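## Task

Exchange the printed block in the open drawer of the short, narrow three-drawer file cabinet with the cardboard box in the open drawer of the wide three-drawer cabinet, so each ends in the other's drawer. Afterwards every drawer must be fully closed. Both cabinets must stay roughly in place. The robot must not topple or finish leaning.

## Robot and tools

ROBOT. A two-wheeled differential base (it cannot move sideways) carries a column, a head that tilts, and two six-joint arms, each ending in a two-finger gripper. Folded, it is 0.73 m long, 0.62 m wide, 1.88 m tall, and its front sits 0.40 m ahead of the column. Cameras: cam_head_left and cam_head_right (head, 672x504), cam_left_wrist and cam_right_wrist (fisheye, 9 cm behind the fingertips, sticking out 11 cm on one flat side of the hand), nav_camera (low at the front, about 0.33 m ahead, 0.23 m up).

FRAMES. Base frame: metres, origin on the floor between the drive wheels under the column, x forward, y left, z up. left_hand and right_hand are reported in it: the point where the fingers meet (tips 8 mm further); quat_wxyz maps (0,0,1) to the finger direction, the hand's y axis runs along the opening. base_odometry uses the base frame as it was at scene start and only counts wheel rotation, so slip looks like travel; heading in rad, -3.142 to 3.142, left positive.

move. Optional keys base, joints, speeds form the action; cameras and blocking are extras. base holds exactly one key: translate_m, a straight drive offset in metres from where the last state report put the base (or from the current spot if a move was still running), -3 to 3, forward positive; or rotate_rad, an on-the-spot turn offset in radians, -3.2 to 3.2, counter-clockwise seen from above positive. joints is one object for both arms and the head, keyed by joint name, each value an absolute target: head_tilt_rad -0.61 to 1.308 (0 level, positive down); left_/right_joint1_rad -2.879 to 2.879; joint2 0 to 3.141; joint3 0 to 3.019; joint4 -1.692 to 1.57; joint5 -1.57 to 1.57 (positive swings the hand to the robot's right); joint6 -2.094 to 2.094 (positive rolls clockwise seen from behind the hand); left_/right_gripper_m 0 (closed) to 0.093, the fingertip gap in metres. Joints not named keep their previous targets. speeds caps this action only: translate_m 0.05 to 0.8 m/s, rotate_rad 0.1 to 1 rad/s (defaults are the maxima). cameras: list of names, [] for none, omitted or ["all"] for all. blocking true (default) returns when everything rests; false returns in about 0.5 s while motion continues. A move with no action just reports state and images.

Other tools: wait(seconds 0 to 10, cameras); stop(cameras) brakes all running motions; zoom_image(camera, region [x0,y0,x1,y1] in image pixels, at most 504x504) magnifies the latest image; read_manual(section "licences") gives licence text only; finished_scene(scene = current scene number) ends the scene irreversibly, and the goal must then hold without the robot.

ARM GEOMETRY. With joint1 at -1.57 (left) or 1.57 (right) and joints 5, 6 at 0, the arm swings in a forward vertical plane 0.23 m to that side of the column. Let a = j2 - 0.35, b = 1.05 + j2 - j3, c = b - j4. Hand point: ahead = 0.12 + 0.39 sin a + 0.38 cos b + 0.25 cos c; up = 1.46 + 0.39 cos a - 0.38 sin b - 0.25 sin c. Example: j2, j3, j4 = 0.93, 0.78, 0.14 gives 0.60 m ahead, 1.21 m up. The real hand may sag up to 7 cm lower and nearer (14 cm with a heavy or far load), or sit 2 cm higher and farther when empty. Lowest reach is about 0.47 m up. Positive joint1 moves the hand forward, down and to the robot's left. Fingers are 7 cm long; gripper body 10 cm wide, 7 cm thick. Fingers pointing straight down, safe loads: 3.2 kg at 0.4 m ahead, 0.65 to 1.2 m up; 2 kg to 0.55 m; 1 kg to 0.8 m at 0.9 to 1.2 m up; 0.3 kg to 0.6 m at 0.65 to 1.6 m up.

RESULTS. The "move" line reads done or the worst status. base_status and joint_status per motion: moving, done, off_target, contact_stop (base only, a wheel stalled), time_out (after 14 s), not_followed, limit_stop_at_motor_heat. "joint command not followed" means a self-collision check held the arm; undo it by moving each joint from that action at least 0.05 rad back. on_its_own lists unrequested behaviour; "held at" is a target. turned_by_wheels versus turned_by_imu: a gap over about 4 % and 0.05 rad means a hit or slip. base_tilt in degrees (forward, right). motor_effort in % per wheel, peak in brackets. wheel_motors_off = 1 during an overload cutoff. Joint torques and Motor temperatures per arm; MOTOR HOT at 85 °C, OVER-TEMPERATURE FAULT at 100 °C drops that arm for 30 to 60 s. A gripper reading staying 0.003 m or more above its target means it is holding something.

CAUTIONS. A refused call or an unrequested stop cancels the remaining move, wait and finished_scene calls in that reply. Targets within 0.03 rad of the reading (0.08 for joints 2, 3) may not move yet say done; touch things in steps of about 0.05 rad. A blocked arm keeps pushing and heats up; resend its reported positions to relax it (a lifted load then sinks a little). After contact_stop, back off 0.05 m first. Pushing the base hard for about 3 s cuts the wheels for 2 s. Surfaces 0.30 to 1.20 m high can overhang the base and strike the column. Never let the arms strike or squeeze each other. Lower objects gently, open well above the reading to release, do not drop the mug or shove cabinets, and do not tip the robot. Loose objects may occasionally get nudged.

Each tool is called after "Emit:" by a JSON object that holds its "fn" and its "kwargs", one argument or row to a line.

## Session

Emit:
{"fn": "move", "kwargs": {

}}

Scene clock: 0.00 s.
Joint torques (N m): no reading
Motor temperatures (°C): left_arm=[27 27 24 23 25 23 25] | right_arm=[27 25 26 27 24 25 24]
Heat: left arm: hottest waist 27 °C; right arm: hottest waist 27 °C.
base_odometry: x=+0.000 y=+0.000 heading=+0.000
turned_by_wheels: +0.000
turned_by_imu: +0.000
base_tilt: forward=-0.4 right=-0.3
base_status: not commanded
joint_positions: head_tilt_rad=+0.877 left_joint1_rad=-1.587 left_joint2_rad=+0.871 left_joint3_rad=+0.385 left_joint4_rad=-0.990 left_joint5_rad=+0.029 left_joint6_rad=+0.038 left_gripper_m=+0.09396 right_joint1_rad=+1.562 right_joint2_rad=+0.867 right_joint3_rad=+0.375 right_joint4_rad=-0.925 right_joint5_rad=-0.042 right_joint6_rad=+0.016 right_gripper_m=+0.09396
joint_status: not commanded
wheel_motors_off: 0
motor_effort: left_wheel=+5 right_wheel=-1
left_hand: x=+0.1308 y=+0.2165 z=+1.2652 quat_wxyz=(+0.458, -0.017, -0.889, +0.026) (m; base frame)
right_hand: x=+0.1363 y=-0.2199 z=+1.2541 quat_wxyz=(+0.432, -0.020, -0.902, -0.013) (m; base frame)
pictures: cam_head_left, cam_head_right, cam_left_wrist, cam_right_wrist, nav_camera
camera_calibration:
cam_left_wrist: T_world_to_cam=[[0.0155927, -0.997998, 0.0612981, 0.134482], [-0.00873242, 0.0611673, 0.998089, -1.26792], [-0.99984, -0.0160982, -0.00776117, 0.269512], [0, 0, 0, 1]] pos_world=[0.2563, 0.216106, 1.25934]
cam_right_wrist: T_world_to_cam=[[-0.0453833, -0.998954, -0.0055809, -0.208178], [-0.0657348, -0.00258825, 0.997834, -1.2367], [-0.996805, 0.0456519, -0.0655486, 0.351085], [0, 0, 0, 1]] pos_world=[0.259221, -0.227189, 1.25587]

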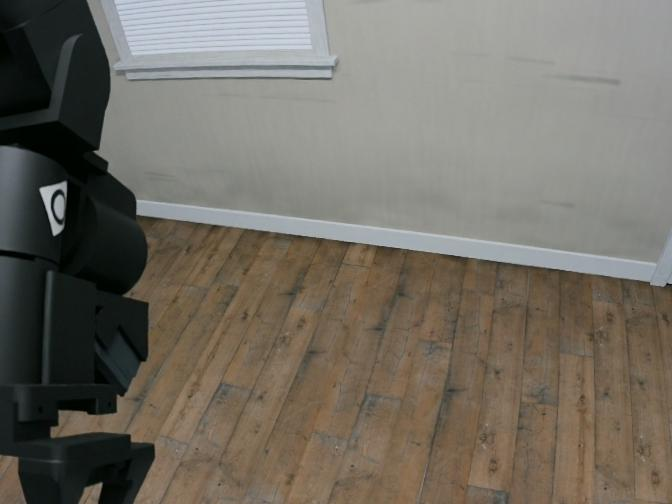

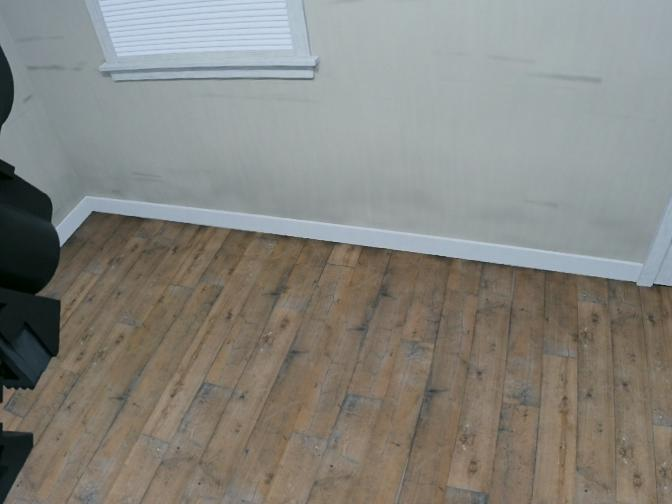

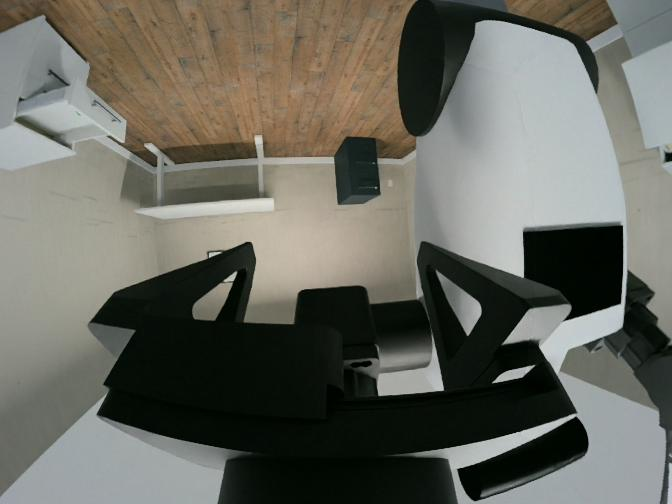

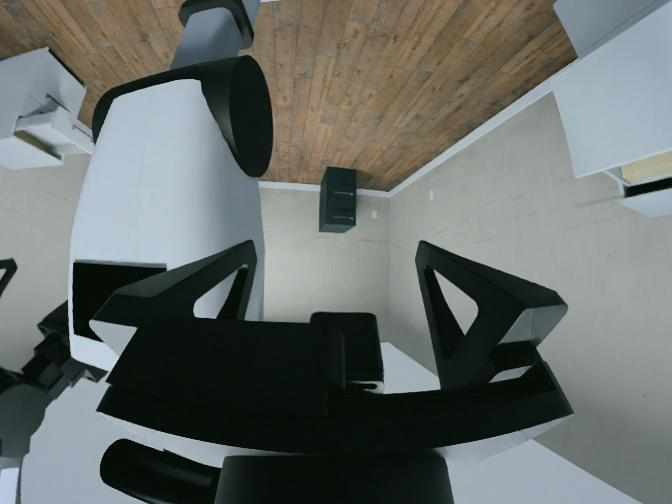

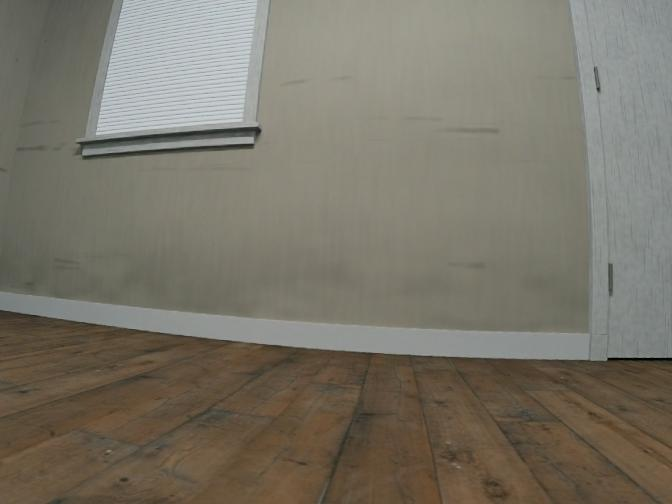

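Emit:
{"fn": "move", "kwargs": {
  "base": {"rotate_rad": -1.75},
  "joints": {"head_tilt_rad": 0.75},
  "cameras": ["cam_head_left", "cam_head_right", "nav_camera", "cam_left_wrist"]
}}

Scene clock: 11.90 s.
Joint torques (N m): left_arm=[1.32 -6.07 -1.73 -0.87 0.07 0] | right_arm=[0.91 -5.83 -0.75 -1.18 -0.13 -0.11]
Motor temperatures (°C): left_arm=[27 27 24 23 25 23 25] | right_arm=[27 25 26 27 24 25 24]
Heat: left arm: hottest waist 27 °C; right arm: hottest waist 27 °C.
move: done
base_odometry: x=+0.000 y=+0.000 heading=-1.749
turned_by_wheels: -1.749
turned_by_imu: -1.698
base_tilt: forward=-0.4 right=-0.3
base_status: done
joint_positions: head_tilt_rad=+0.766 left_joint1_rad=-1.587 left_joint2_rad=+0.871 left_joint3_rad=+0.385 left_joint4_rad=-0.990 left_joint5_rad=+0.029 left_joint6_rad=+0.038 left_gripper_m=+0.09397 right_joint1_rad=+1.562 right_joint2_rad=+0.867 right_joint3_rad=+0.375 right_joint4_rad=-0.925 right_joint5_rad=-0.042 right_joint6_rad=+0.016 right_gripper_m=+0.09397
joint_status: all done
wheel_motors_off: 0
motor_effort: left_wheel=+1(54) right_wheel=-1(29)
left_hand: x=+0.1308 y=+0.2165 z=+1.2652 quat_wxyz=(+0.458, -0.017, -0.889, +0.026) (m; base frame)
right_hand: x=+0.1363 y=-0.2200 z=+1.2541 quat_wxyz=(+0.432, -0.020, -0.902, -0.013) (m; base frame)
pictures: cam_head_left, cam_head_right, cam_left_wrist, nav_camera
camera_calibration:
cam_head_left: T_world_to_cam=[[0.0780119, -0.992466, -0.0944723, 0.169683], [-0.616221, 0.0264887, -0.787127, 1.23558], [0.7837, 0.119621, -0.609513, 0.820188], [0, 0, 0, 1]] pos_world=[0.105373, 0.0375635, 1.4885]
cam_head_right: T_world_to_cam=[[0.0967127, -0.990196, -0.100789, 0.10874], [-0.6243, 0.0185165, -0.780965, 1.2307], [0.775175, 0.138452, -0.616389, 0.829562], [0, 0, 0, 1]] pos_world=[0.114756, -0.0299685, 1.48343]
cam_left_wrist: T_world_to_cam=[[0.0155927, -0.997998, 0.0612981, 0.134482], [-0.00873242, 0.0611673, 0.998089, -1.26792], [-0.99984, -0.0160982, -0.00776117, 0.269512], [0, 0, 0, 1]] pos_world=[0.2563, 0.216106, 1.25934]

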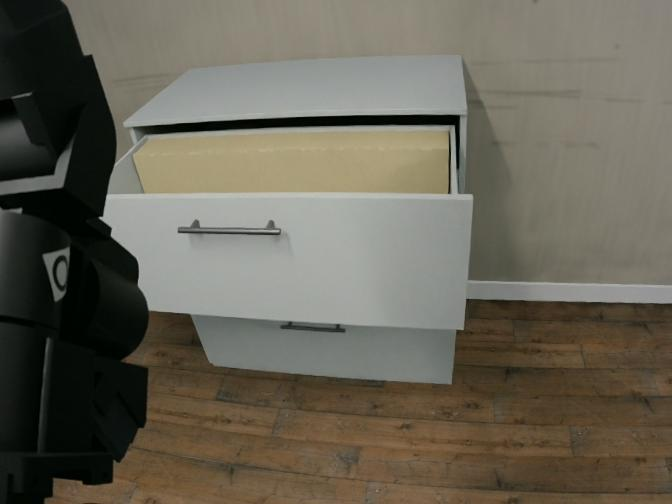

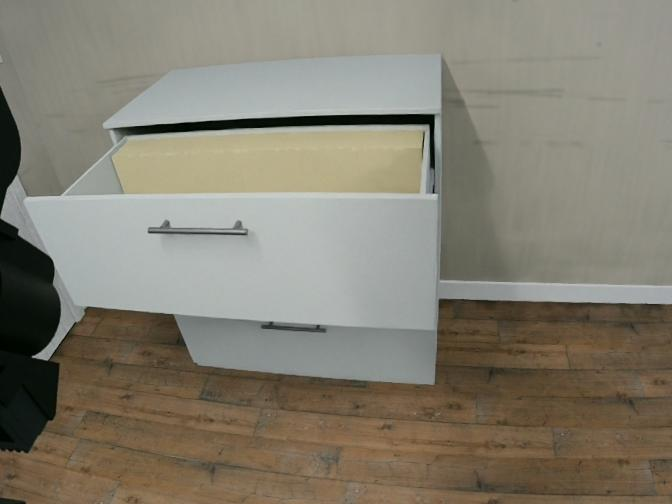

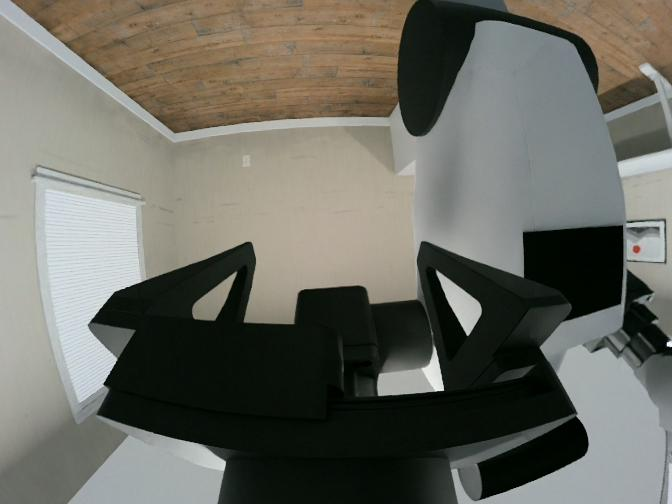

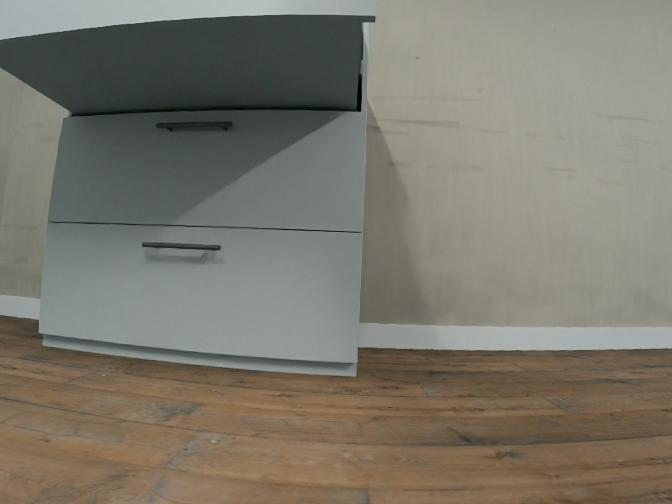

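Emit:
{"fn": "move", "kwargs": {
  "base": {"translate_m": 0.5},
  "joints": {"head_tilt_rad": 1.1},
  "cameras": ["cam_head_left", "cam_head_right", "nav_camera"]
}}

Scene clock: 25.43 s.
Joint torques (N m): left_arm=[1.32 -6.24 -1.68 -0.91 0.06 0] | right_arm=[0.91 -5.83 -0.9 -1.16 -0.12 -0.12]
Motor temperatures (°C): left_arm=[27 27 24 23 25 23 25] | right_arm=[27 25 26 27 24 25 24]
Heat: left arm: hottest waist 27 °C; right arm: hottest waist 27 °C.
move: done
base_odometry: x=-0.089 y=-0.492 heading=-1.750
turned_by_wheels: -0.001
turned_by_imu: -0.001
base_tilt: forward=-0.4 right=-0.3
base_status: done
joint_positions: head_tilt_rad=+1.100 left_joint1_rad=-1.587 left_joint2_rad=+0.871 left_joint3_rad=+0.386 left_joint4_rad=-0.990 left_joint5_rad=+0.029 left_joint6_rad=+0.038 left_gripper_m=+0.09397 right_joint1_rad=+1.562 right_joint2_rad=+0.867 right_joint3_rad=+0.377 right_joint4_rad=-0.925 right_joint5_rad=-0.042 right_joint6_rad=+0.016 right_gripper_m=+0.09397
joint_status: all done
wheel_motors_off: 0
motor_effort: left_wheel=-1(69) right_wheel=+1(53)
left_hand: x=+0.1312 y=+0.2165 z=+1.2651 quat_wxyz=(+0.457, -0.017, -0.889, +0.026) (m; base frame)
right_hand: x=+0.1371 y=-0.2200 z=+1.2539 quat_wxyz=(+0.431, -0.020, -0.902, -0.013) (m; base frame)
pictures: cam_head_left, cam_head_right, nav_camera
camera_calibration:
cam_head_left: T_world_to_cam=[[0.0428162, -0.992466, -0.114796, 0.202737], [-0.83979, 0.0264925, -0.542264, 0.869628], [0.54122, 0.119622, -0.832329, 1.17543], [0, 0, 0, 1]] pos_world=[0.0854566, 0.0375635, 1.47319]
cam_head_right: T_world_to_cam=[[0.0584221, -0.990196, -0.126882, 0.150831], [-0.845409, 0.0185203, -0.533798, 0.861163], [0.530914, 0.138453, -0.836039, 1.17998], [0, 0, 0, 1]] pos_world=[0.0927533, -0.0299685, 1.46534]

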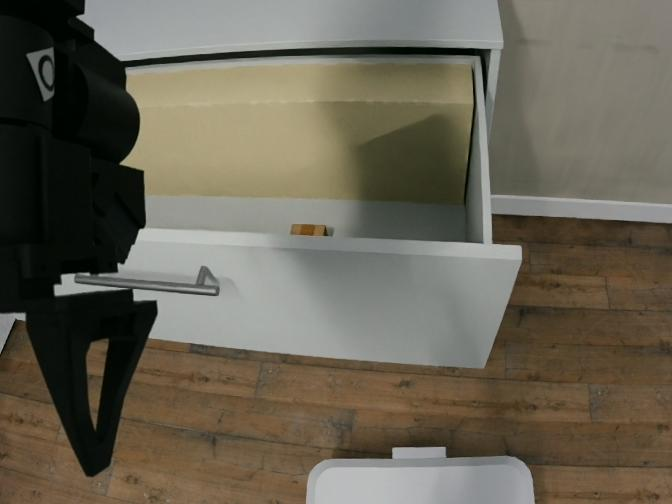

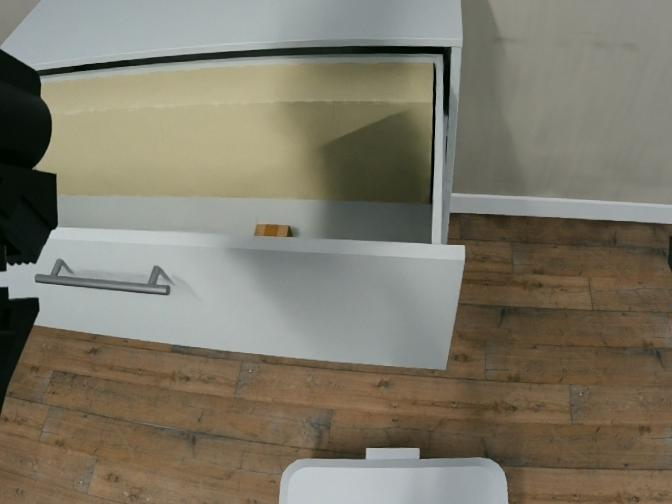

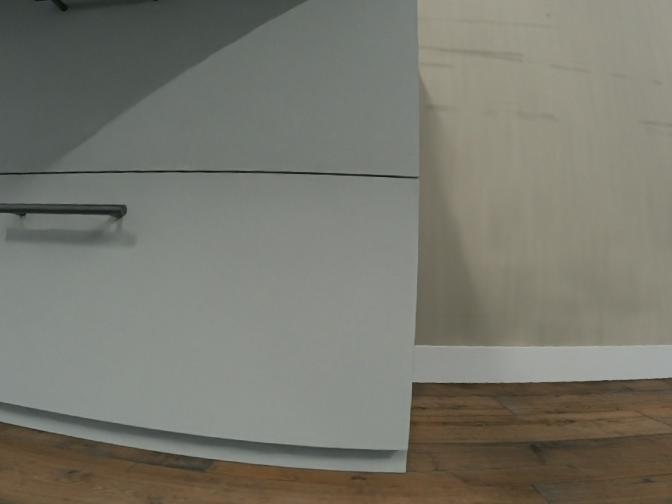

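Emit:
{"fn": "move", "kwargs": {
  "base": {"rotate_rad": -0.092},
  "joints": {"head_tilt_rad": 1.3, "left_joint1_rad": -1.57, "left_joint2_rad": 0.864, "left_joint3_rad": 0.743, "left_joint4_rad": -0.40, "left_joint5_rad": 0, "left_joint6_rad": 0},
  "cameras": []
}}

Emit:
{"fn": "move", "kwargs": {
  "base": {"translate_m": 0.14},
  "speeds": {"translate_m": 0.25},
  "joints": {"left_joint2_rad": 1.262, "left_joint3_rad": 0.824, "left_joint4_rad": -0.083},
  "cameras": ["cam_head_left", "cam_head_right", "cam_left_wrist"]
}}

Scene clock: 41.03 s.
Joint torques (N m): left_arm=[1.67 -10.99 2.4 0.8 0.04 -0.07] | right_arm=[0.85 -5.83 -0.85 -1.18 -0.14 -0.11]
Motor temperatures (°C): left_arm=[27 27 24 23 25 23 25] | right_arm=[27 25 26 27 24 25 24]
Heat: left arm: hottest waist 27 °C; right arm: hottest waist 27 °C.
move: done
base_odometry: x=-0.089 y=-0.492 heading=-1.840
turned_by_wheels: -0.090
turned_by_imu: -0.086
base_tilt: forward=-0.4 right=-0.3
base_status: done
joint_positions: head_tilt_rad=+1.297 left_joint1_rad=-1.575 left_joint2_rad=+0.870 left_joint3_rad=+0.743 left_joint4_rad=-0.403 left_joint5_rad=+0.000 left_joint6_rad=+0.007 left_gripper_m=+0.09397 right_joint1_rad=+1.562 right_joint2_rad=+0.867 right_joint3_rad=+0.377 right_joint4_rad=-0.925 right_joint5_rad=-0.041 right_joint6_rad=+0.016 right_gripper_m=+0.09397
joint_status: all done
wheel_motors_off: 0
motor_effort: left_wheel=+1(52) right_wheel=-2(45)
left_hand: x=+0.4624 y=+0.2227 z=+1.1912 quat_wxyz=(+0.003, -0.005, -1.000, +0.002) (m; base frame)
right_hand: x=+0.1369 y=-0.2201 z=+1.2539 quat_wxyz=(+0.431, -0.020, -0.902, -0.013) (m; base frame)
pictures: none
No camera images: "cameras" was empty.

Scene clock: 42.50 s.
Joint torques (N m): left_arm=[1.96 -13.16 -0.16 0.91 0.04 -0.08] | right_arm=[0.85 -5.77 -0.69 -1.21 -0.15 -0.11]
Motor temperatures (°C): left_arm=[27 27 24 23 25 23 25] | right_arm=[27 25 26 27 24 25 24]
Heat: left arm: hottest waist 27 °C; right arm: hottest waist 27 °C.
move: done
base_odometry: x=-0.126 y=-0.627 heading=-1.842
turned_by_wheels: -0.001
turned_by_imu: -0.002
base_tilt: forward=-0.4 right=-0.3
base_status: done
joint_positions: head_tilt_rad=+1.298 left_joint1_rad=-1.575 left_joint2_rad=+1.278 left_joint3_rad=+0.823 left_joint4_rad=-0.089 left_joint5_rad=+0.000 left_joint6_rad=+0.007 left_gripper_m=+0.09397 right_joint1_rad=+1.562 right_joint2_rad=+0.867 right_joint3_rad=+0.375 right_joint4_rad=-0.925 right_joint5_rad=-0.041 right_joint6_rad=+0.016 right_gripper_m=+0.09397
joint_status: all done
wheel_motors_off: 0
motor_effort: left_wheel=-1(53) right_wheel=+1(60)
left_hand: x=+0.4539 y=+0.2223 z=+1.0587 quat_wxyz=(+0.010, -0.005, -1.000, +0.002) (m; base frame)
right_hand: x=+0.1363 y=-0.2201 z=+1.2541 quat_wxyz=(+0.432, -0.020, -0.902, -0.013) (m; base frame)
pictures: cam_head_left, cam_head_right, cam_left_wrist
camera_calibration:
cam_head_left: T_world_to_cam=[[0.0194042, -0.992467, -0.12097, 0.21342], [-0.930049, 0.0264856, -0.366479, 0.603489], [0.366922, 0.119619, -0.922529, 1.32307], [0, 0, 0, 1]] pos_world=[0.0716695, 0.0375635, 1.46755]
cam_head_right: T_world_to_cam=[[0.0323278, -0.990196, -0.13589, 0.166004], [-0.933893, 0.0185133, -0.357073, 0.593432], [0.356088, 0.13845, -0.924139, 1.32437], [0, 0, 0, 1]] pos_world=[0.0772422, -0.0299685, 1.45836]
cam_left_wrist: T_world_to_cam=[[0.00499266, -0.999754, 0.0216211, 0.195113], [-0.807649, 0.00871759, 0.589599, -0.25248], [-0.589642, -0.0204059, -0.807407, 1.25246], [0, 0, 0, 1]] pos_world=[0.533613, 0.222824, 1.15589]

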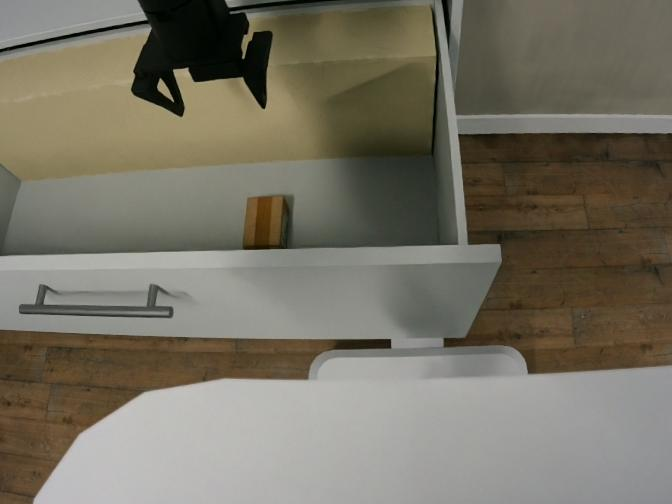

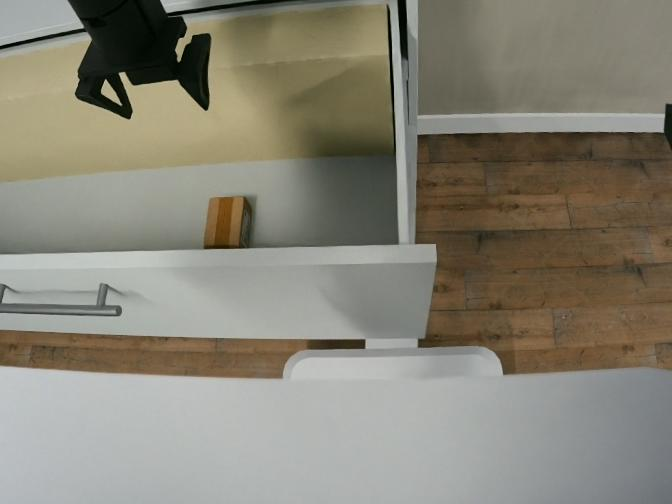

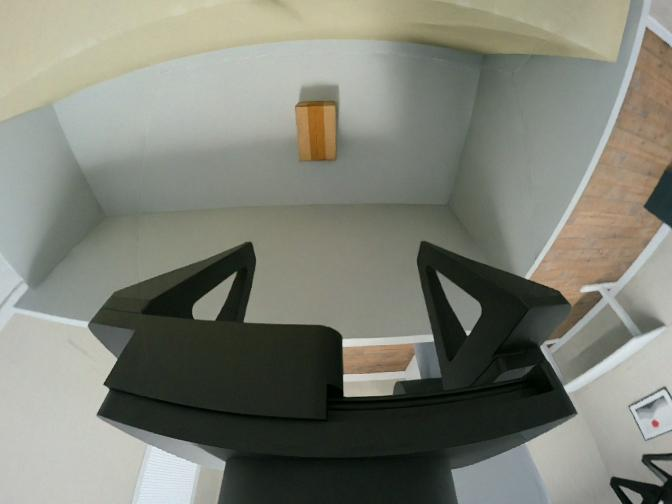

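Emit:
{"fn": "move", "kwargs": {
  "joints": {"left_joint1_rad": -1.535, "left_joint2_rad": 1.77, "left_joint3_rad": 1.14, "left_joint4_rad": 0.11},
  "cameras": ["cam_left_wrist"]
}}

Scene clock: 55.33 s.
Joint torques (N m): left_arm=[2.26 -14.21 -1.5 0.77 -0.04 -0.08] | right_arm=[0.91 -6.07 -0.75 -1.2 -0.15 -0.11]
Motor temperatures (°C): left_arm=[27 28 24 23 25 23 25] | right_arm=[27 25 26 27 24 25 24]
Heat: left arm: hottest shoulder 28 °C; right arm: hottest waist 27 °C.
move: done
base_odometry: x=-0.126 y=-0.627 heading=-1.842
turned_by_wheels: +0.000
turned_by_imu: +0.000
base_tilt: forward=-0.4 right=-0.3
base_status: not commanded
joint_positions: head_tilt_rad=+1.298 left_joint1_rad=-1.540 left_joint2_rad=+1.788 left_joint3_rad=+1.139 left_joint4_rad=+0.110 left_joint5_rad=+0.002 left_joint6_rad=+0.007 left_gripper_m=+0.09397 right_joint1_rad=+1.562 right_joint2_rad=+0.867 right_joint3_rad=+0.375 right_joint4_rad=-0.925 right_joint5_rad=-0.041 right_joint6_rad=+0.016 right_gripper_m=+0.09397
joint_status: all done
wheel_motors_off: 0
motor_effort: left_wheel=-4(6) right_wheel=+4(5)
left_hand: x=+0.4535 y=+0.2453 z=+0.8810 quat_wxyz=(+0.008, +0.004, -1.000, -0.012) (m; base frame)
right_hand: x=+0.1363 y=-0.2201 z=+1.2541 quat_wxyz=(+0.432, -0.020, -0.902, -0.013) (m; base frame)
pictures: cam_left_wrist
camera_calibration:
cam_left_wrist: T_world_to_cam=[[0.0224791, -0.999727, -0.00638303, 0.238606], [-0.810227, -0.0219577, 0.585705, -0.136149], [-0.585685, -0.00799443, -0.810499, 1.10703], [0, 0, 0, 1]] pos_world=[0.532694, 0.244401, 0.97851]

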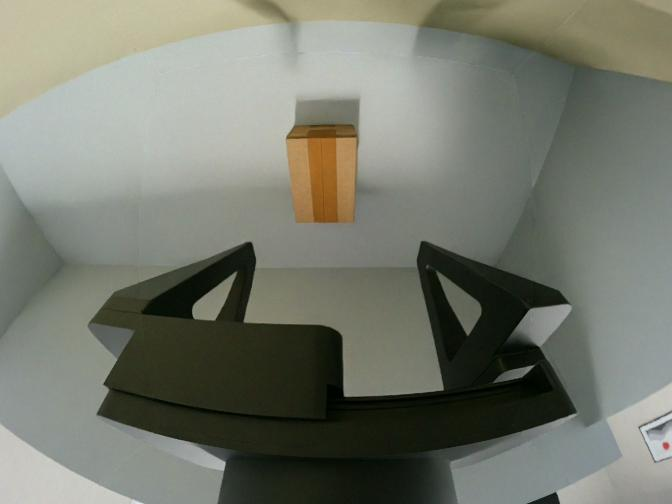

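Emit:
{"fn": "move", "kwargs": {
  "joints": {"left_joint1_rad": -1.512, "left_joint2_rad": 2.03, "left_joint3_rad": 1.36, "left_joint4_rad": 0.15},
  "cameras": ["cam_left_wrist"]
}}

Scene clock: 67.63 s.
Joint torques (N m): left_arm=[2.55 -13.45 -1.65 1.03 -0.04 -0.08] | right_arm=[0.62 -5.83 -0.75 -1.24 -0.15 -0.11]
Motor temperatures (°C): left_arm=[27 29 24 23 25 23 25] | right_arm=[27 25 26 27 24 25 24]
Heat: left arm: hottest shoulder 29 °C; right arm: hottest waist 27 °C.
move: done
base_odometry: x=-0.126 y=-0.627 heading=-1.842
turned_by_wheels: +0.000
turned_by_imu: +0.000
base_tilt: forward=-0.4 right=-0.3
base_status: not commanded
joint_positions: head_tilt_rad=+1.298 left_joint1_rad=-1.515 left_joint2_rad=+2.046 left_joint3_rad=+1.357 left_joint4_rad=+0.142 left_joint5_rad=+0.002 left_joint6_rad=+0.007 left_gripper_m=+0.09397 right_joint1_rad=+1.562 right_joint2_rad=+0.867 right_joint3_rad=+0.375 right_joint4_rad=-0.925 right_joint5_rad=-0.041 right_joint6_rad=+0.016 right_gripper_m=+0.09397
joint_status: all done
wheel_motors_off: 0
motor_effort: left_wheel=-4(5) right_wheel=+3(5)
left_hand: x=+0.4361 y=+0.2665 z=+0.7852 quat_wxyz=(+0.012, +0.011, -1.000, -0.023) (m; base frame)
right_hand: x=+0.1363 y=-0.2201 z=+1.2541 quat_wxyz=(+0.432, -0.020, -0.902, -0.013) (m; base frame)
pictures: cam_left_wrist
camera_calibration:
cam_left_wrist: T_world_to_cam=[[0.0350151, -0.998987, -0.0282745, 0.271181], [-0.805058, -0.0449588, 0.59149, -0.0943147], [-0.592162, 0.00205156, -0.805817, 1.01581], [0, 0, 0, 1]] pos_world=[0.516101, 0.264582, 0.882012]

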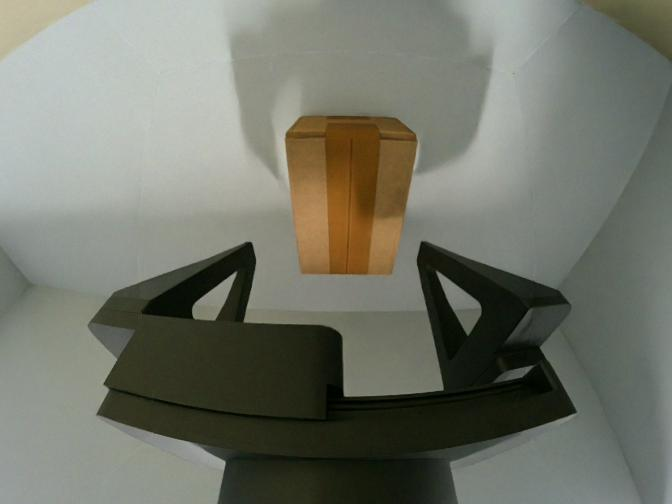

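Emit:
{"fn": "move", "kwargs": {
  "joints": {"left_joint1_rad": -1.53, "left_joint2_rad": 2.215, "left_joint3_rad": 1.6085, "left_joint4_rad": 0.095},
  "cameras": ["cam_left_wrist"]
}}

Emit:
{"fn": "move", "kwargs": {
  "joints": {"left_gripper_m": 0.045},
  "cameras": ["cam_left_wrist"]
}}

Scene clock: 75.67 s.
Joint torques (N m): left_arm=[1.67 -10.7 0.23 0.66 -0.34 -0.06] | right_arm=[0.79 -5.77 -0.7 -1.22 -0.14 -0.1]
Motor temperatures (°C): left_arm=[27 29 24 23 25 23 25] | right_arm=[27 25 26 27 24 25 24]
Heat: left arm: hottest shoulder 29 °C; right arm: hottest waist 27 °C.
move: done
base_odometry: x=-0.126 y=-0.627 heading=-1.842
turned_by_wheels: +0.000
turned_by_imu: +0.000
base_tilt: forward=-0.4 right=-0.3
base_status: not commanded
joint_positions: head_tilt_rad=+1.298 left_joint1_rad=-1.524 left_joint2_rad=+2.183 left_joint3_rad=+1.591 left_joint4_rad=+0.099 left_joint5_rad=+0.011 left_joint6_rad=+0.006 left_gripper_m=+0.09396 right_joint1_rad=+1.562 right_joint2_rad=+0.867 right_joint3_rad=+0.375 right_joint4_rad=-0.925 right_joint5_rad=-0.041 right_joint6_rad=+0.016 right_gripper_m=+0.09397
joint_status: all done
wheel_motors_off: 0
motor_effort: left_wheel=-3(4) right_wheel=+4(4)
left_hand: x=+0.4758 y=+0.2615 z=+0.7288 quat_wxyz=(-0.015, +0.008, -1.000, -0.015) (m; base frame)
right_hand: x=+0.1363 y=-0.2201 z=+1.2541 quat_wxyz=(+0.432, -0.020, -0.902, -0.013) (m; base frame)
pictures: cam_left_wrist
camera_calibration:
cam_left_wrist: T_world_to_cam=[[0.0300314, -0.999482, -0.0115321, 0.253506], [-0.836292, -0.0314438, 0.547382, 0.0141824], [-0.547461, -0.0067945, -0.836803, 0.997626], [0, 0, 0, 1]] pos_world=[0.550409, 0.260599, 0.829977]

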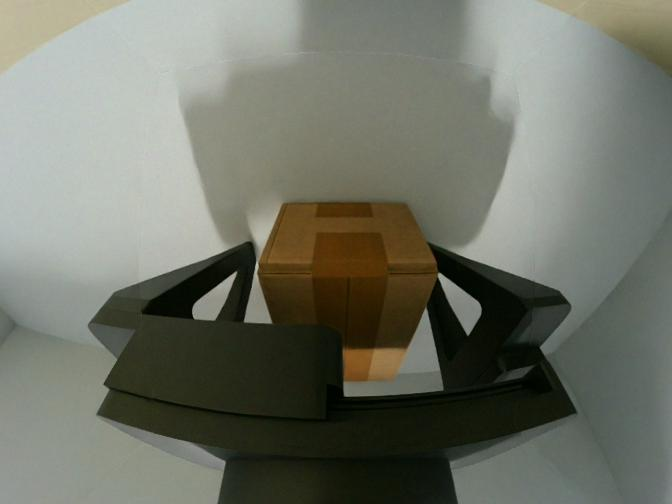

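Scene clock: 76.27 s.
Joint torques (N m): left_arm=[1.9 -10.64 0.23 0.68 -0.13 -0.07] | right_arm=[0.79 -5.83 -0.83 -1.22 -0.15 -0.11]
Motor temperatures (°C): left_arm=[27 29 24 23 25 23 25] | right_arm=[27 25 26 27 24 25 24]
Heat: left arm: hottest shoulder 29 °C; right arm: hottest waist 27 °C.
move: off_target
base_odometry: x=-0.126 y=-0.627 heading=-1.842
turned_by_wheels: +0.000
turned_by_imu: +0.000
base_tilt: forward=-0.4 right=-0.3
base_status: not commanded
joint_positions: head_tilt_rad=+1.298 left_joint1_rad=-1.528 left_joint2_rad=+2.182 left_joint3_rad=+1.591 left_joint4_rad=+0.099 left_joint5_rad=+0.005 left_joint6_rad=+0.006 left_gripper_m=+0.05904 right_joint1_rad=+1.562 right_joint2_rad=+0.867 right_joint3_rad=+0.375 right_joint4_rad=-0.925 right_joint5_rad=-0.041 right_joint6_rad=+0.016 right_gripper_m=+0.09397
joint_status: left_gripper_m off_target (ended at +0.05907, target +0.04500)
wheel_motors_off: 0
motor_effort: left_wheel=-3(4) right_wheel=+3(4)
left_hand: x=+0.4764 y=+0.2591 z=+0.7290 quat_wxyz=(-0.016, +0.007, -1.000, -0.016) (m; base frame)
right_hand: x=+0.1363 y=-0.2201 z=+1.2541 quat_wxyz=(+0.432, -0.020, -0.902, -0.013) (m; base frame)
pictures: cam_left_wrist
camera_calibration:
cam_left_wrist: T_world_to_cam=[[0.0281512, -0.999506, -0.0139803, 0.25376], [-0.836668, -0.0312133, 0.54682, 0.0151], [-0.546986, -0.00369674, -0.837134, 0.997318], [0, 0, 0, 1]] pos_world=[0.551009, 0.257793, 0.830179]

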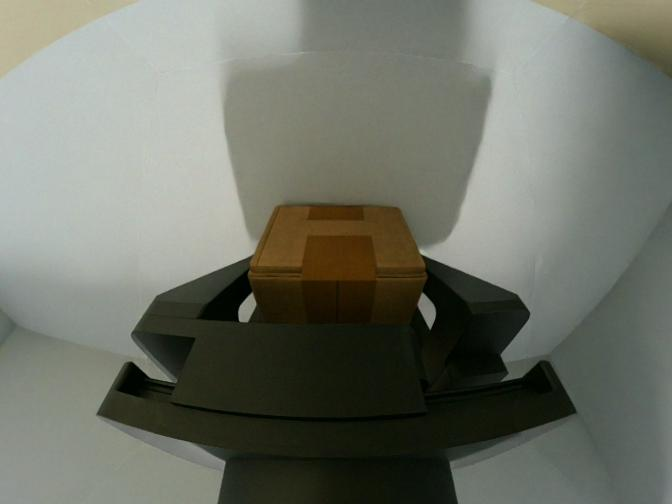

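Emit:
{"fn": "move", "kwargs": {
  "joints": {"left_gripper_m": 0.09},
  "cameras": []
}}

Emit:
{"fn": "move", "kwargs": {
  "joints": {"left_joint2_rad": 2.155, "left_joint3_rad": 1.487, "left_joint4_rad": 0.159},
  "cameras": ["cam_left_wrist"]
}}

Scene clock: 90.80 s.
Joint torques (N m): left_arm=[1.85 -10.64 0.24 0.68 -0.31 -0.07] | right_arm=[0.56 -5.83 -0.76 -1.22 -0.14 -0.12]
Motor temperatures (°C): left_arm=[27 28 24 23 25 23 26] | right_arm=[27 25 26 27 24 25 24]
Heat: left arm: hottest shoulder 28 °C; right arm: hottest waist 27 °C.
move: done
base_odometry: x=-0.126 y=-0.627 heading=-1.842
turned_by_wheels: +0.000
turned_by_imu: +0.000
base_tilt: forward=-0.4 right=-0.4
base_status: not commanded
joint_positions: head_tilt_rad=+1.298 left_joint1_rad=-1.523 left_joint2_rad=+2.182 left_joint3_rad=+1.591 left_joint4_rad=+0.099 left_joint5_rad=+0.010 left_joint6_rad=+0.006 left_gripper_m=+0.08993 right_joint1_rad=+1.562 right_joint2_rad=+0.867 right_joint3_rad=+0.375 right_joint4_rad=-0.925 right_joint5_rad=-0.041 right_joint6_rad=+0.016 right_gripper_m=+0.09397
joint_status: all done
wheel_motors_off: 0
motor_effort: left_wheel=-3(4) right_wheel=+3(4)
left_hand: x=+0.4766 y=+0.2623 z=+0.7293 quat_wxyz=(-0.016, +0.008, -1.000, -0.016) (m; base frame)
right_hand: x=+0.1363 y=-0.2201 z=+1.2541 quat_wxyz=(+0.432, -0.020, -0.902, -0.013) (m; base frame)
pictures: none
No camera images: "cameras" was empty.

Scene clock: 91.57 s.
Joint torques (N m): left_arm=[2.14 -13.22 -1.8 1.05 -0.04 -0.07] | right_arm=[0.91 -5.95 -0.75 -1.26 -0.14 -0.11]
Motor temperatures (°C): left_arm=[27 29 24 23 25 23 26] | right_arm=[27 25 26 27 24 25 24]
Heat: left arm: hottest shoulder 29 °C; right arm: hottest waist 27 °C.
move: done
base_odometry: x=-0.126 y=-0.627 heading=-1.842
turned_by_wheels: +0.000
turned_by_imu: +0.000
base_tilt: forward=-0.4 right=-0.3
base_status: not commanded
joint_positions: head_tilt_rad=+1.298 left_joint1_rad=-1.530 left_joint2_rad=+2.171 left_joint3_rad=+1.487 left_joint4_rad=+0.151 left_joint5_rad=+0.002 left_joint6_rad=+0.006 left_gripper_m=+0.08994 right_joint1_rad=+1.562 right_joint2_rad=+0.867 right_joint3_rad=+0.375 right_joint4_rad=-0.925 right_joint5_rad=-0.041 right_joint6_rad=+0.016 right_gripper_m=+0.09397
joint_status: all done
wheel_motors_off: 0
motor_effort: left_wheel=-4(4) right_wheel=+2(5)
left_hand: x=+0.4329 y=+0.2565 z=+0.7372 quat_wxyz=(+0.004, +0.007, -1.000, -0.016) (m; base frame)
right_hand: x=+0.1363 y=-0.2201 z=+1.2541 quat_wxyz=(+0.432, -0.020, -0.902, -0.013) (m; base frame)
pictures: cam_left_wrist
camera_calibration:
cam_left_wrist: T_world_to_cam=[[0.0279093, -0.999498, -0.0149738, 0.253298], [-0.814071, -0.0314194, 0.579916, -0.0600198], [-0.580095, -0.00399532, -0.814539, 0.978131], [0, 0, 0, 1]] pos_world=[0.511479, 0.255193, 0.835325]

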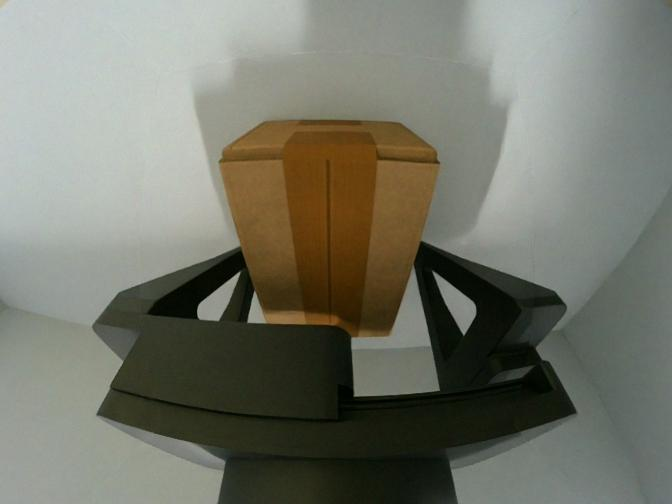

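Emit:
{"fn": "move", "kwargs": {
  "joints": {"left_gripper_m": 0.042},
  "cameras": []
}}

Emit:
{"fn": "move", "kwargs": {
  "joints": {"left_joint2_rad": 1.862, "left_joint3_rad": 1.191, "left_joint4_rad": 0.142},
  "cameras": ["cam_left_wrist"]
}}

Scene clock: 98.20 s.
Joint torques (N m): left_arm=[2.02 -13.22 -1.81 1.06 -0.04 -0.07] | right_arm=[0.85 -6.12 -0.77 -1.24 -0.14 -0.1]
Motor temperatures (°C): left_arm=[27 29 24 23 25 23 25] | right_arm=[27 25 26 27 24 25 24]
Heat: left arm: hottest shoulder 29 °C; right arm: hottest waist 27 °C.
move: off_target
base_odometry: x=-0.126 y=-0.627 heading=-1.842
turned_by_wheels: +0.000
turned_by_imu: +0.000
base_tilt: forward=-0.4 right=-0.3
base_status: not commanded
joint_positions: head_tilt_rad=+1.298 left_joint1_rad=-1.530 left_joint2_rad=+2.171 left_joint3_rad=+1.487 left_joint4_rad=+0.151 left_joint5_rad=+0.002 left_joint6_rad=+0.006 left_gripper_m=+0.05901 right_joint1_rad=+1.562 right_joint2_rad=+0.867 right_joint3_rad=+0.375 right_joint4_rad=-0.925 right_joint5_rad=-0.041 right_joint6_rad=+0.016 right_gripper_m=+0.09397
joint_status: left_gripper_m off_target (ended at +0.05904, target +0.04200)
wheel_motors_off: 0
motor_effort: left_wheel=-4(4) right_wheel=+3(5)
left_hand: x=+0.4329 y=+0.2565 z=+0.7372 quat_wxyz=(+0.004, +0.007, -1.000, -0.016) (m; base frame)
right_hand: x=+0.1363 y=-0.2201 z=+1.2541 quat_wxyz=(+0.432, -0.020, -0.902, -0.013) (m; base frame)
pictures: none
No camera images: "cameras" was empty.

Scene clock: 99.37 s.
Joint torques (N m): left_arm=[1.9 -12.63 -2.06 0.61 -0.04 -0.07] | right_arm=[0.91 -6.07 -0.75 -1.22 -0.14 -0.11]
Motor temperatures (°C): left_arm=[27 29 24 23 25 23 25] | right_arm=[27 25 26 27 24 25 24]
Heat: left arm: hottest shoulder 29 °C; right arm: hottest waist 27 °C.
move: done
base_odometry: x=-0.126 y=-0.627 heading=-1.842
turned_by_wheels: +0.000
turned_by_imu: +0.000
base_tilt: forward=-0.4 right=-0.3
base_status: not commanded
joint_positions: head_tilt_rad=+1.298 left_joint1_rad=-1.530 left_joint2_rad=+1.856 left_joint3_rad=+1.198 left_joint4_rad=+0.147 left_joint5_rad=+0.002 left_joint6_rad=+0.006 left_gripper_m=+0.05901 right_joint1_rad=+1.562 right_joint2_rad=+0.867 right_joint3_rad=+0.375 right_joint4_rad=-0.925 right_joint5_rad=-0.041 right_joint6_rad=+0.016 right_gripper_m=+0.09397
joint_status: all done
wheel_motors_off: 0
motor_effort: left_wheel=-4(4) right_wheel=+3(4)
left_hand: x=+0.4594 y=+0.2529 z=+0.8558 quat_wxyz=(-0.006, +0.007, -1.000, -0.017) (m; base frame)
right_hand: x=+0.1363 y=-0.2201 z=+1.2541 quat_wxyz=(+0.432, -0.020, -0.902, -0.013) (m; base frame)
pictures: cam_left_wrist
camera_calibration:
cam_left_wrist: T_world_to_cam=[[0.0274315, -0.999514, -0.0148145, 0.250825], [-0.826061, -0.0310117, 0.562726, -0.0872205], [-0.562912, -0.00319873, -0.82651, 1.09213], [0, 0, 0, 1]] pos_world=[0.535843, 0.251491, 0.955454]

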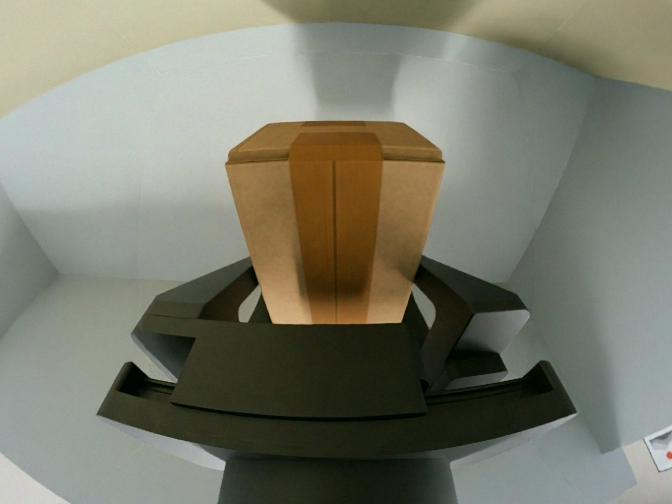

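Emit:
{"fn": "move", "kwargs": {
  "joints": {"left_joint2_rad": 1.262, "left_joint3_rad": 0.824, "left_joint4_rad": -0.083},
  "cameras": []
}}

Emit:
{"fn": "move", "kwargs": {
  "base": {"translate_m": -0.42},
  "speeds": {"translate_m": 0.4},
  "joints": {"head_tilt_rad": 0.75, "left_joint2_rad": 0.864, "left_joint3_rad": 0.743, "left_joint4_rad": -0.4},
  "cameras": ["cam_left_wrist"]
}}

Emit:
{"fn": "move", "kwargs": {
  "base": {"rotate_rad": -2.44},
  "speeds": {"rotate_rad": 0.8},
  "cameras": ["cam_head_left", "cam_head_right", "nav_camera"]
}}

Scene clock: 114.37 s.
Joint torques (N m): left_arm=[1.73 -11.46 0.02 0.76 -0.04 -0.07] | right_arm=[0.85 -5.89 -0.75 -1.25 -0.15 -0.11]
Motor temperatures (°C): left_arm=[27 29 24 23 25 23 26] | right_arm=[27 25 26 27 24 25 23]
Heat: left arm: hottest shoulder 29 °C; right arm: hottest waist 27 °C.
move: done
base_odometry: x=-0.126 y=-0.627 heading=-1.842
turned_by_wheels: +0.000
turned_by_imu: +0.000
base_tilt: forward=-0.4 right=-0.3
base_status: not commanded
joint_positions: head_tilt_rad=+1.298 left_joint1_rad=-1.530 left_joint2_rad=+1.254 left_joint3_rad=+0.825 left_joint4_rad=-0.082 left_joint5_rad=+0.002 left_joint6_rad=+0.006 left_gripper_m=+0.05901 right_joint1_rad=+1.562 right_joint2_rad=+0.867 right_joint3_rad=+0.375 right_joint4_rad=-0.925 right_joint5_rad=-0.041 right_joint6_rad=+0.016 right_gripper_m=+0.09397
joint_status: all done
wheel_motors_off: 0
motor_effort: left_wheel=-4(5) right_wheel=+5(5)
left_hand: x=+0.4657 y=+0.2456 z=+1.0671 quat_wxyz=(-0.006, +0.007, -1.000, -0.017) (m; base frame)
right_hand: x=+0.1363 y=-0.2201 z=+1.2541 quat_wxyz=(+0.432, -0.020, -0.902, -0.013) (m; base frame)
pictures: none
No camera images: "cameras" was empty.

Scene clock: 116.73 s.
Joint torques (N m): left_arm=[1.61 -10.23 2.41 0.51 -0.04 -0.07] | right_arm=[0.79 -6.01 -0.42 -1.22 -0.14 -0.1]
Motor temperatures (°C): left_arm=[27 30 24 23 25 23 26] | right_arm=[27 25 26 27 24 25 23]
Heat: left arm: hottest shoulder 30 °C; right arm: hottest waist 27 °C.
move: done
base_odometry: x=-0.014 y=-0.223 heading=-1.843
turned_by_wheels: -0.001
turned_by_imu: -0.001
base_tilt: forward=-0.5 right=-0.3
base_status: done
joint_positions: head_tilt_rad=+0.766 left_joint1_rad=-1.530 left_joint2_rad=+0.858 left_joint3_rad=+0.745 left_joint4_rad=-0.393 left_joint5_rad=+0.002 left_joint6_rad=+0.006 left_gripper_m=+0.05901 right_joint1_rad=+1.562 right_joint2_rad=+0.867 right_joint3_rad=+0.372 right_joint4_rad=-0.925 right_joint5_rad=-0.041 right_joint6_rad=+0.016 right_gripper_m=+0.09397
joint_status: all done
wheel_motors_off: 0
motor_effort: left_wheel=-2(45) right_wheel=+2(59)
left_hand: x=+0.4690 y=+0.2412 z=+1.1959 quat_wxyz=(-0.009, +0.007, -1.000, -0.017) (m; base frame)
right_hand: x=+0.1345 y=-0.2200 z=+1.2548 quat_wxyz=(+0.433, -0.020, -0.901, -0.013) (m; base frame)
pictures: cam_left_wrist
camera_calibration:
cam_left_wrist: T_world_to_cam=[[0.0273199, -0.999518, -0.0147637, 0.243922], [-0.829285, -0.0309086, 0.557971, -0.263848], [-0.558158, -0.00300043, -0.829729, 1.38026], [0, 0, 0, 1]] pos_world=[0.544933, 0.239791, 1.29606]

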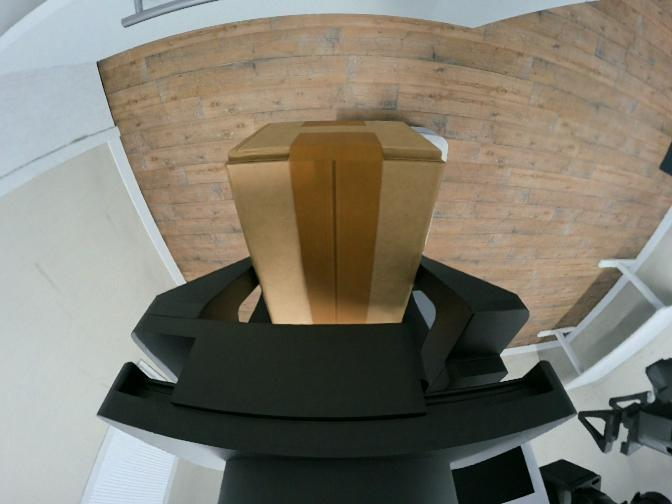

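Scene clock: 120.90 s.
Joint torques (N m): left_arm=[1.55 -10.23 2.35 0.54 0.01 -0.06] | right_arm=[0.67 -5.95 -0.44 -1.2 -0.15 -0.11]
Motor temperatures (°C): left_arm=[27 30 24 23 25 23 26] | right_arm=[27 25 26 27 24 25 23]
Heat: left arm: hottest shoulder 30 °C; right arm: hottest waist 27 °C.
move: done
base_odometry: x=-0.014 y=-0.223 heading=+2.001
turned_by_wheels: -2.439
turned_by_imu: -2.368
base_tilt: forward=-0.4 right=-0.3
base_status: done
joint_positions: head_tilt_rad=+0.766 left_joint1_rad=-1.530 left_joint2_rad=+0.858 left_joint3_rad=+0.745 left_joint4_rad=-0.393 left_joint5_rad=+0.001 left_joint6_rad=+0.006 left_gripper_m=+0.05906 right_joint1_rad=+1.562 right_joint2_rad=+0.867 right_joint3_rad=+0.372 right_joint4_rad=-0.925 right_joint5_rad=-0.041 right_joint6_rad=+0.016 right_gripper_m=+0.09398
joint_status: not commanded
wheel_motors_off: 0
motor_effort: left_wheel=+1(61) right_wheel=+0(46)
left_hand: x=+0.4690 y=+0.2417 z=+1.1959 quat_wxyz=(-0.009, +0.007, -1.000, -0.018) (m; base frame)
right_hand: x=+0.1345 y=-0.2201 z=+1.2548 quat_wxyz=(+0.433, -0.020, -0.901, -0.013) (m; base frame)
pictures: cam_head_left, cam_head_right, nav_camera
camera_calibration:
cam_head_left: T_world_to_cam=[[0.0780591, -0.992466, -0.0944331, 0.169619], [-0.615935, 0.0264722, -0.787352, 1.23588], [0.78392, 0.119625, -0.609228, 0.819741], [0, 0, 0, 1]] pos_world=[0.105373, 0.0375635, 1.4885]
cam_head_right: T_world_to_cam=[[0.0967621, -0.990196, -0.100743, 0.108657], [-0.624016, 0.0184999, -0.781193, 1.23107], [0.775397, 0.138455, -0.616108, 0.829043], [0, 0, 0, 1]] pos_world=[0.114855, -0.0299684, 1.48343]

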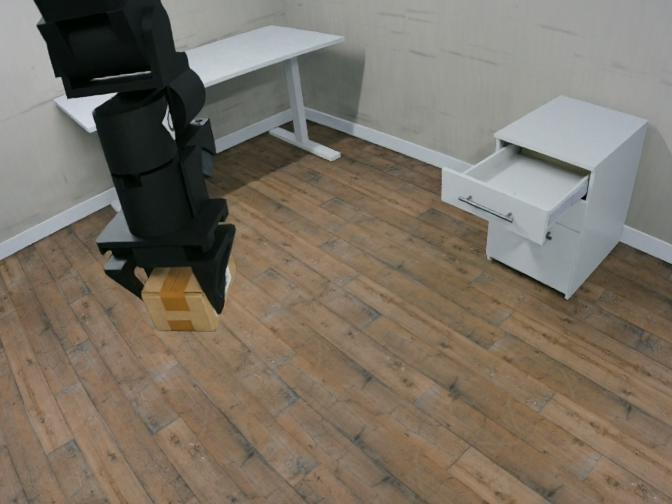

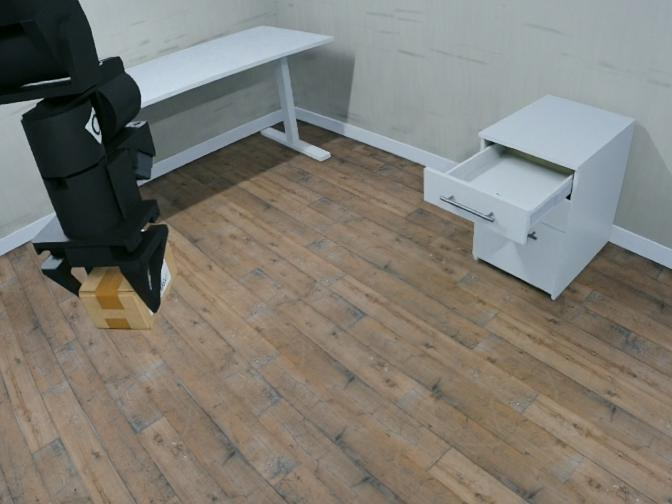

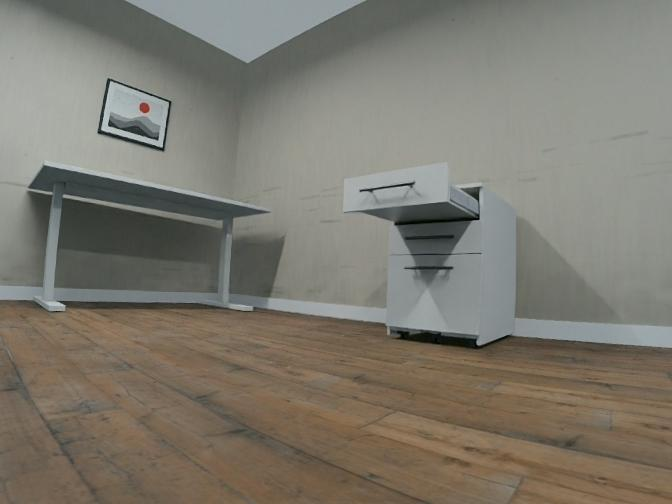

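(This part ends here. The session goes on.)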